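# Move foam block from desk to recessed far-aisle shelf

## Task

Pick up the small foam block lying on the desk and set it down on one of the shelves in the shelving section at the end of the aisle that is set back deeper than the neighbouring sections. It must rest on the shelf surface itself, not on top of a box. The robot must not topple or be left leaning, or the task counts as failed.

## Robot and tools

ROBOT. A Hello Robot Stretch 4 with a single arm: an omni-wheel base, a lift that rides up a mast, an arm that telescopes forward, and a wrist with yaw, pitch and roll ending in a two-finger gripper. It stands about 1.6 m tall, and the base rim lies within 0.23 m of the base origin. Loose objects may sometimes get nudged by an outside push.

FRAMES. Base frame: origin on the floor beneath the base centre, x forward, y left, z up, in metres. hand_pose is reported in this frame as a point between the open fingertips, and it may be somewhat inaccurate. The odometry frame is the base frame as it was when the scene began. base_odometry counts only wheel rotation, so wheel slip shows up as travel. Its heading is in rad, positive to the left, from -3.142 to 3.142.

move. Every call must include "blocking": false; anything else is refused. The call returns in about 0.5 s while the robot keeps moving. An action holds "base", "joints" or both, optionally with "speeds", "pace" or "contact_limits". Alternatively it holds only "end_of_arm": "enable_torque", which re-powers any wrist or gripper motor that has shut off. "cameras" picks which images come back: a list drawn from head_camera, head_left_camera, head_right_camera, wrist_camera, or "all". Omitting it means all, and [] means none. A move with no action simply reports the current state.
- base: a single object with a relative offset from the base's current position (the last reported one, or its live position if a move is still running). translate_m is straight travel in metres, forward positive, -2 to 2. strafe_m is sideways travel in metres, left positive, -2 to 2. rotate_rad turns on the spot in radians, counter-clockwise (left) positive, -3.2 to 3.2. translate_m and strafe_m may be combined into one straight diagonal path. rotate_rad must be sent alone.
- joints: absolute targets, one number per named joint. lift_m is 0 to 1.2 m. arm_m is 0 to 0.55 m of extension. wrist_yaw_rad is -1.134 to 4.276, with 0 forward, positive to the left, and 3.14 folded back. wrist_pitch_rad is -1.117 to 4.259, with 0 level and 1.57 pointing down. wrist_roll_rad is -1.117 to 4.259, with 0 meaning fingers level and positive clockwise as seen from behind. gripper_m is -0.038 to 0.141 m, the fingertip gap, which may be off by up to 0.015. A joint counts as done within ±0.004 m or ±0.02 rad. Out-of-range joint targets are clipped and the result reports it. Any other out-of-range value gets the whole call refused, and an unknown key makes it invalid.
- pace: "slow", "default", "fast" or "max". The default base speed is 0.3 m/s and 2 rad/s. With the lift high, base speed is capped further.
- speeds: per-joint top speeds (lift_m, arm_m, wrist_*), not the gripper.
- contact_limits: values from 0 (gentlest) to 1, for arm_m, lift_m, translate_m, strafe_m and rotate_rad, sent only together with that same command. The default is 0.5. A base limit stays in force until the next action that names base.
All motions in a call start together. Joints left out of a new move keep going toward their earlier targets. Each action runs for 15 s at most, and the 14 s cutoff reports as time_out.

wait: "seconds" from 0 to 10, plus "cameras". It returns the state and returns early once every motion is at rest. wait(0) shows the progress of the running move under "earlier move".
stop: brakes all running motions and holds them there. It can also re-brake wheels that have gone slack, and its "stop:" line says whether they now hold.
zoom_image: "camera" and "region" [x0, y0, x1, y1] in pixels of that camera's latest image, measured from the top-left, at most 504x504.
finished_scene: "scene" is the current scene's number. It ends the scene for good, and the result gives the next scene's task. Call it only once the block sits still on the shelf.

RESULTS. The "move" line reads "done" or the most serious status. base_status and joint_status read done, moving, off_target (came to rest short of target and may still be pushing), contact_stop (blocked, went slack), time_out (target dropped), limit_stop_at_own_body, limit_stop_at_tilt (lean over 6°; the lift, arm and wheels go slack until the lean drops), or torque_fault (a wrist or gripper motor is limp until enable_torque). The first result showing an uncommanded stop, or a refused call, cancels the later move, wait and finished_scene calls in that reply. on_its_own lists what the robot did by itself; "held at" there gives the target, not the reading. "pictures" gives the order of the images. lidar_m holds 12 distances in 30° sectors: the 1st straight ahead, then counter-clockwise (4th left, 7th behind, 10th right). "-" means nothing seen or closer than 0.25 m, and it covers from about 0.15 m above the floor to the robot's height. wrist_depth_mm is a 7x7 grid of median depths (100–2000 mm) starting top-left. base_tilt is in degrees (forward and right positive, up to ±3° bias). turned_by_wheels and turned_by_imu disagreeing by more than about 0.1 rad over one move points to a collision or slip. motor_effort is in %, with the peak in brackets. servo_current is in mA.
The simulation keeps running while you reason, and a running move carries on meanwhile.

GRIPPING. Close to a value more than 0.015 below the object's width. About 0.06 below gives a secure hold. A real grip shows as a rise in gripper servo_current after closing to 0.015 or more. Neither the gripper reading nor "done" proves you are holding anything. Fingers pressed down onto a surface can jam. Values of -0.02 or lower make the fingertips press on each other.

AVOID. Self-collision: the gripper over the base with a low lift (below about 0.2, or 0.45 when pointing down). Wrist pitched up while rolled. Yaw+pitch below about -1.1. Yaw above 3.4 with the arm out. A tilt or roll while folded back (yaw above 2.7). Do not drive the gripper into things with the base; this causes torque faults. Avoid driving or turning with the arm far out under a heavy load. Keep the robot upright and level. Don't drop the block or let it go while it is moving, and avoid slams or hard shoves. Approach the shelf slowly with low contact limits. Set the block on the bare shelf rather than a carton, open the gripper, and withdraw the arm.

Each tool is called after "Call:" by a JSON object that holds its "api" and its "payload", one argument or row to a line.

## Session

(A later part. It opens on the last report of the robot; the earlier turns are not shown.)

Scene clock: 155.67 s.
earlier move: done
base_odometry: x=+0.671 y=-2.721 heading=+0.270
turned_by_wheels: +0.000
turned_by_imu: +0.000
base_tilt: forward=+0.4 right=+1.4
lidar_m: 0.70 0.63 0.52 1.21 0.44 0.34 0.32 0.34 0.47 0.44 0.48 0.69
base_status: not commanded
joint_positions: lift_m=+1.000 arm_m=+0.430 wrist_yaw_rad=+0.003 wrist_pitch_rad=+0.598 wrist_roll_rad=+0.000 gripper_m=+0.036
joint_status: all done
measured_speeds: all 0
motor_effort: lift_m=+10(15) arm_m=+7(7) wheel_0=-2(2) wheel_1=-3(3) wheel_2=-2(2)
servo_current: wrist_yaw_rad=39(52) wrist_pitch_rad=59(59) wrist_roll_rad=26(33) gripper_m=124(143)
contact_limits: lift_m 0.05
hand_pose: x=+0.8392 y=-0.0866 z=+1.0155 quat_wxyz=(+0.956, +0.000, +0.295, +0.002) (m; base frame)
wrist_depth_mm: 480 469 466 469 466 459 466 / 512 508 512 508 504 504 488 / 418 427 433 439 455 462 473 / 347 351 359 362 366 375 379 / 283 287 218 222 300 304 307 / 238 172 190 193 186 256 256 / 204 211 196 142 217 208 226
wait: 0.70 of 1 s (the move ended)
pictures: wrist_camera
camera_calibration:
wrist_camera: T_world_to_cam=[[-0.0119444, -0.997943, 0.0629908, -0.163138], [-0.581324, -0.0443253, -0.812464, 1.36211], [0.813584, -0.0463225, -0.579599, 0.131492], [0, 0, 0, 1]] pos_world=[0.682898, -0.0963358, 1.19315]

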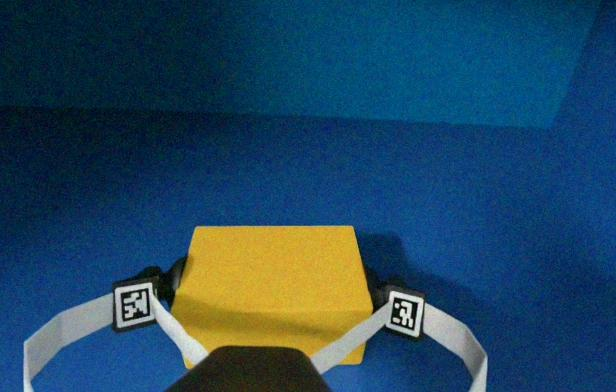

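Contact made. Release.

Call:
{"api": "move", "payload": {
  "blocking": false,
  "joints": {"gripper_m": 0.14, "lift_m": 1.003},
  "cameras": []
}}

Call:
{"api": "wait", "payload": {
  "seconds": 1.4,
  "cameras": []
}}

Call:
{"api": "move", "payload": {
  "blocking": false,
  "joints": {"lift_m": 1.09},
  "cameras": []
}}

Call:
{"api": "wait", "payload": {
  "seconds": 0.6,
  "cameras": ["wrist_camera"]
}}

Scene clock: 161.13 s.
move: moving
base_odometry: x=+0.671 y=-2.721 heading=+0.270
turned_by_wheels: +0.000
turned_by_imu: -0.001
base_tilt: forward=+0.3 right=+1.4
lidar_m: 0.69 0.61 0.53 1.19 0.44 0.33 0.30 0.33 0.44 0.43 0.48 0.66
base_status: not commanded
joint_positions: lift_m=+1.003 arm_m=+0.430 wrist_yaw_rad=+0.003 wrist_pitch_rad=+0.598 wrist_roll_rad=+0.000 gripper_m=+0.056
joint_status: gripper_m moving; the others done
measured_speeds: all 0
motor_effort: lift_m=+21(22) arm_m=+7(7) wheel_0=-2(2) wheel_1=-2(3) wheel_2=-2(2)
servo_current: wrist_yaw_rad=39(46) wrist_pitch_rad=39(52) wrist_roll_rad=26(33) gripper_m=46(163)
hand_pose: x=+0.8392 y=-0.0866 z=+1.0187 quat_wxyz=(+0.956, +0.000, +0.295, +0.002) (m; base frame)
wrist_depth_mm: 477 469 469 466 462 462 466 / 512 512 508 508 504 508 488 / 424 430 433 442 455 462 484 / 351 353 362 366 370 382 384 / 287 291 223 225 303 307 310 / 242 183 193 196 189 259 259 / 206 214 204 205 220 216 229
pictures: none
No camera images: "cameras" was empty.

Scene clock: 162.53 s.
earlier move: moving
base_odometry: x=+0.671 y=-2.721 heading=+0.270
turned_by_wheels: +0.000
turned_by_imu: +0.000
base_tilt: forward=+0.4 right=+1.5
lidar_m: 0.68 0.64 0.53 1.19 0.45 0.34 0.30 0.36 0.47 0.44 0.48 0.68
base_status: not commanded
joint_positions: lift_m=+1.003 arm_m=+0.430 wrist_yaw_rad=+0.003 wrist_pitch_rad=+0.599 wrist_roll_rad=+0.000 gripper_m=+0.140
joint_status: gripper_m moving; the others done
measured_speeds: all 0
motor_effort: lift_m=+19(22) arm_m=+6(7) wheel_0=-2(2) wheel_1=-2(3) wheel_2=-2(2)
servo_current: wrist_yaw_rad=33(46) wrist_pitch_rad=39(52) wrist_roll_rad=26(33) gripper_m=39(163)
hand_pose: x=+0.8390 y=-0.0868 z=+1.0185 quat_wxyz=(+0.955, +0.000, +0.295, +0.001) (m; base frame)
wrist_depth_mm: 480 473 473 469 462 462 466 / 508 517 508 508 508 508 488 / 418 418 427 418 421 433 462 / 330 336 343 347 351 355 362 / 273 279 211 213 287 291 296 / 234 198 193 200 198 247 249 / 208 206 213 136 212 214 220
wait: 1.40 s; no rest
pictures: none
No camera images: "cameras" was empty.

Scene clock: 163.03 s.
move: moving
base_odometry: x=+0.671 y=-2.721 heading=+0.270
turned_by_wheels: +0.000
turned_by_imu: +0.000
base_tilt: forward=+0.4 right=+1.2
lidar_m: 0.69 0.64 0.51 1.18 0.46 0.33 0.31 0.36 0.46 0.44 0.48 0.69
base_status: not commanded
joint_positions: lift_m=+1.042 arm_m=+0.430 wrist_yaw_rad=+0.003 wrist_pitch_rad=+0.600 wrist_roll_rad=+0.000 gripper_m=+0.140
joint_status: lift_m moving; the others done
measured_speeds: translate_m=+0.000 strafe_m=+0.000 rotate_rad=+0.000 lift_m=+0.149 arm_m=+0.000 wrist_yaw_rad=+0.000 wrist_pitch_rad=+0.000 wrist_roll_rad=+0.000
motor_effort: lift_m=+26(26) arm_m=+6(7) wheel_0=-2(2) wheel_1=-2(3) wheel_2=-2(2)
servo_current: wrist_yaw_rad=46(46) wrist_pitch_rad=33(52) wrist_roll_rad=26(33) gripper_m=52(52)
hand_pose: x=+0.8390 y=-0.0868 z=+1.0573 quat_wxyz=(+0.955, +0.000, +0.295, +0.001) (m; base frame)
wrist_depth_mm: 480 469 469 469 466 459 462 / 512 521 512 512 508 504 492 / 459 462 544 539 539 539 512 / 384 392 397 404 410 413 421 / 319 327 315 260 338 342 343 / 272 198 219 226 204 289 290 / 241 239 222 136 242 250 256
pictures: none
No camera images: "cameras" was empty.

Scene clock: 163.63 s.
earlier move: moving
base_odometry: x=+0.671 y=-2.721 heading=+0.270
turned_by_wheels: +0.000
turned_by_imu: +0.000
base_tilt: forward=+0.3 right=+1.4
lidar_m: 0.70 0.65 0.52 1.19 0.47 0.33 0.32 0.35 0.46 0.44 0.48 0.72
base_status: not commanded
joint_positions: lift_m=+1.090 arm_m=+0.430 wrist_yaw_rad=+0.003 wrist_pitch_rad=+0.600 wrist_roll_rad=+0.000 gripper_m=+0.140
joint_status: lift_m moving; the others done
measured_speeds: all 0
motor_effort: lift_m=+23(26) arm_m=+6(7) wheel_0=-2(2) wheel_1=-2(3) wheel_2=-2(2)
servo_current: wrist_yaw_rad=39(46) wrist_pitch_rad=39(52) wrist_roll_rad=26(33) gripper_m=46(52)
hand_pose: x=+0.8390 y=-0.0868 z=+1.1051 quat_wxyz=(+0.955, +0.000, +0.295, +0.001) (m; base frame)
wrist_depth_mm: 480 473 473 469 462 462 466 / 521 517 517 508 508 504 492 / 559 554 564 559 564 554 508 / 449 455 - - - - 484 / 394 410 404 410 415 418 424 / 334 196 293 287 204 353 355 / 297 294 290 - 304 307 315
wait: 0.60 s; no rest
pictures: wrist_camera
camera_calibration:
wrist_camera: T_world_to_cam=[[-0.0124976, -0.997937, 0.0629701, -0.168483], [-0.582401, -0.0439257, -0.811714, 1.4348], [0.812805, -0.0468183, -0.580651, 0.185312], [0, 0, 0, 1]] pos_world=[0.682898, -0.0964347, 1.28285]

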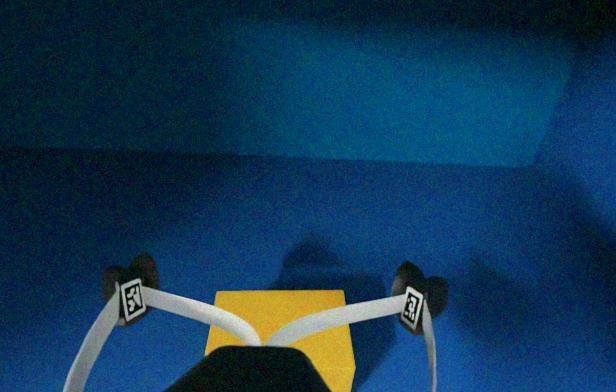

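Call:
{"api": "finished_scene", "payload": {
  "scene": 2
}}

The scene is finished: the task was done.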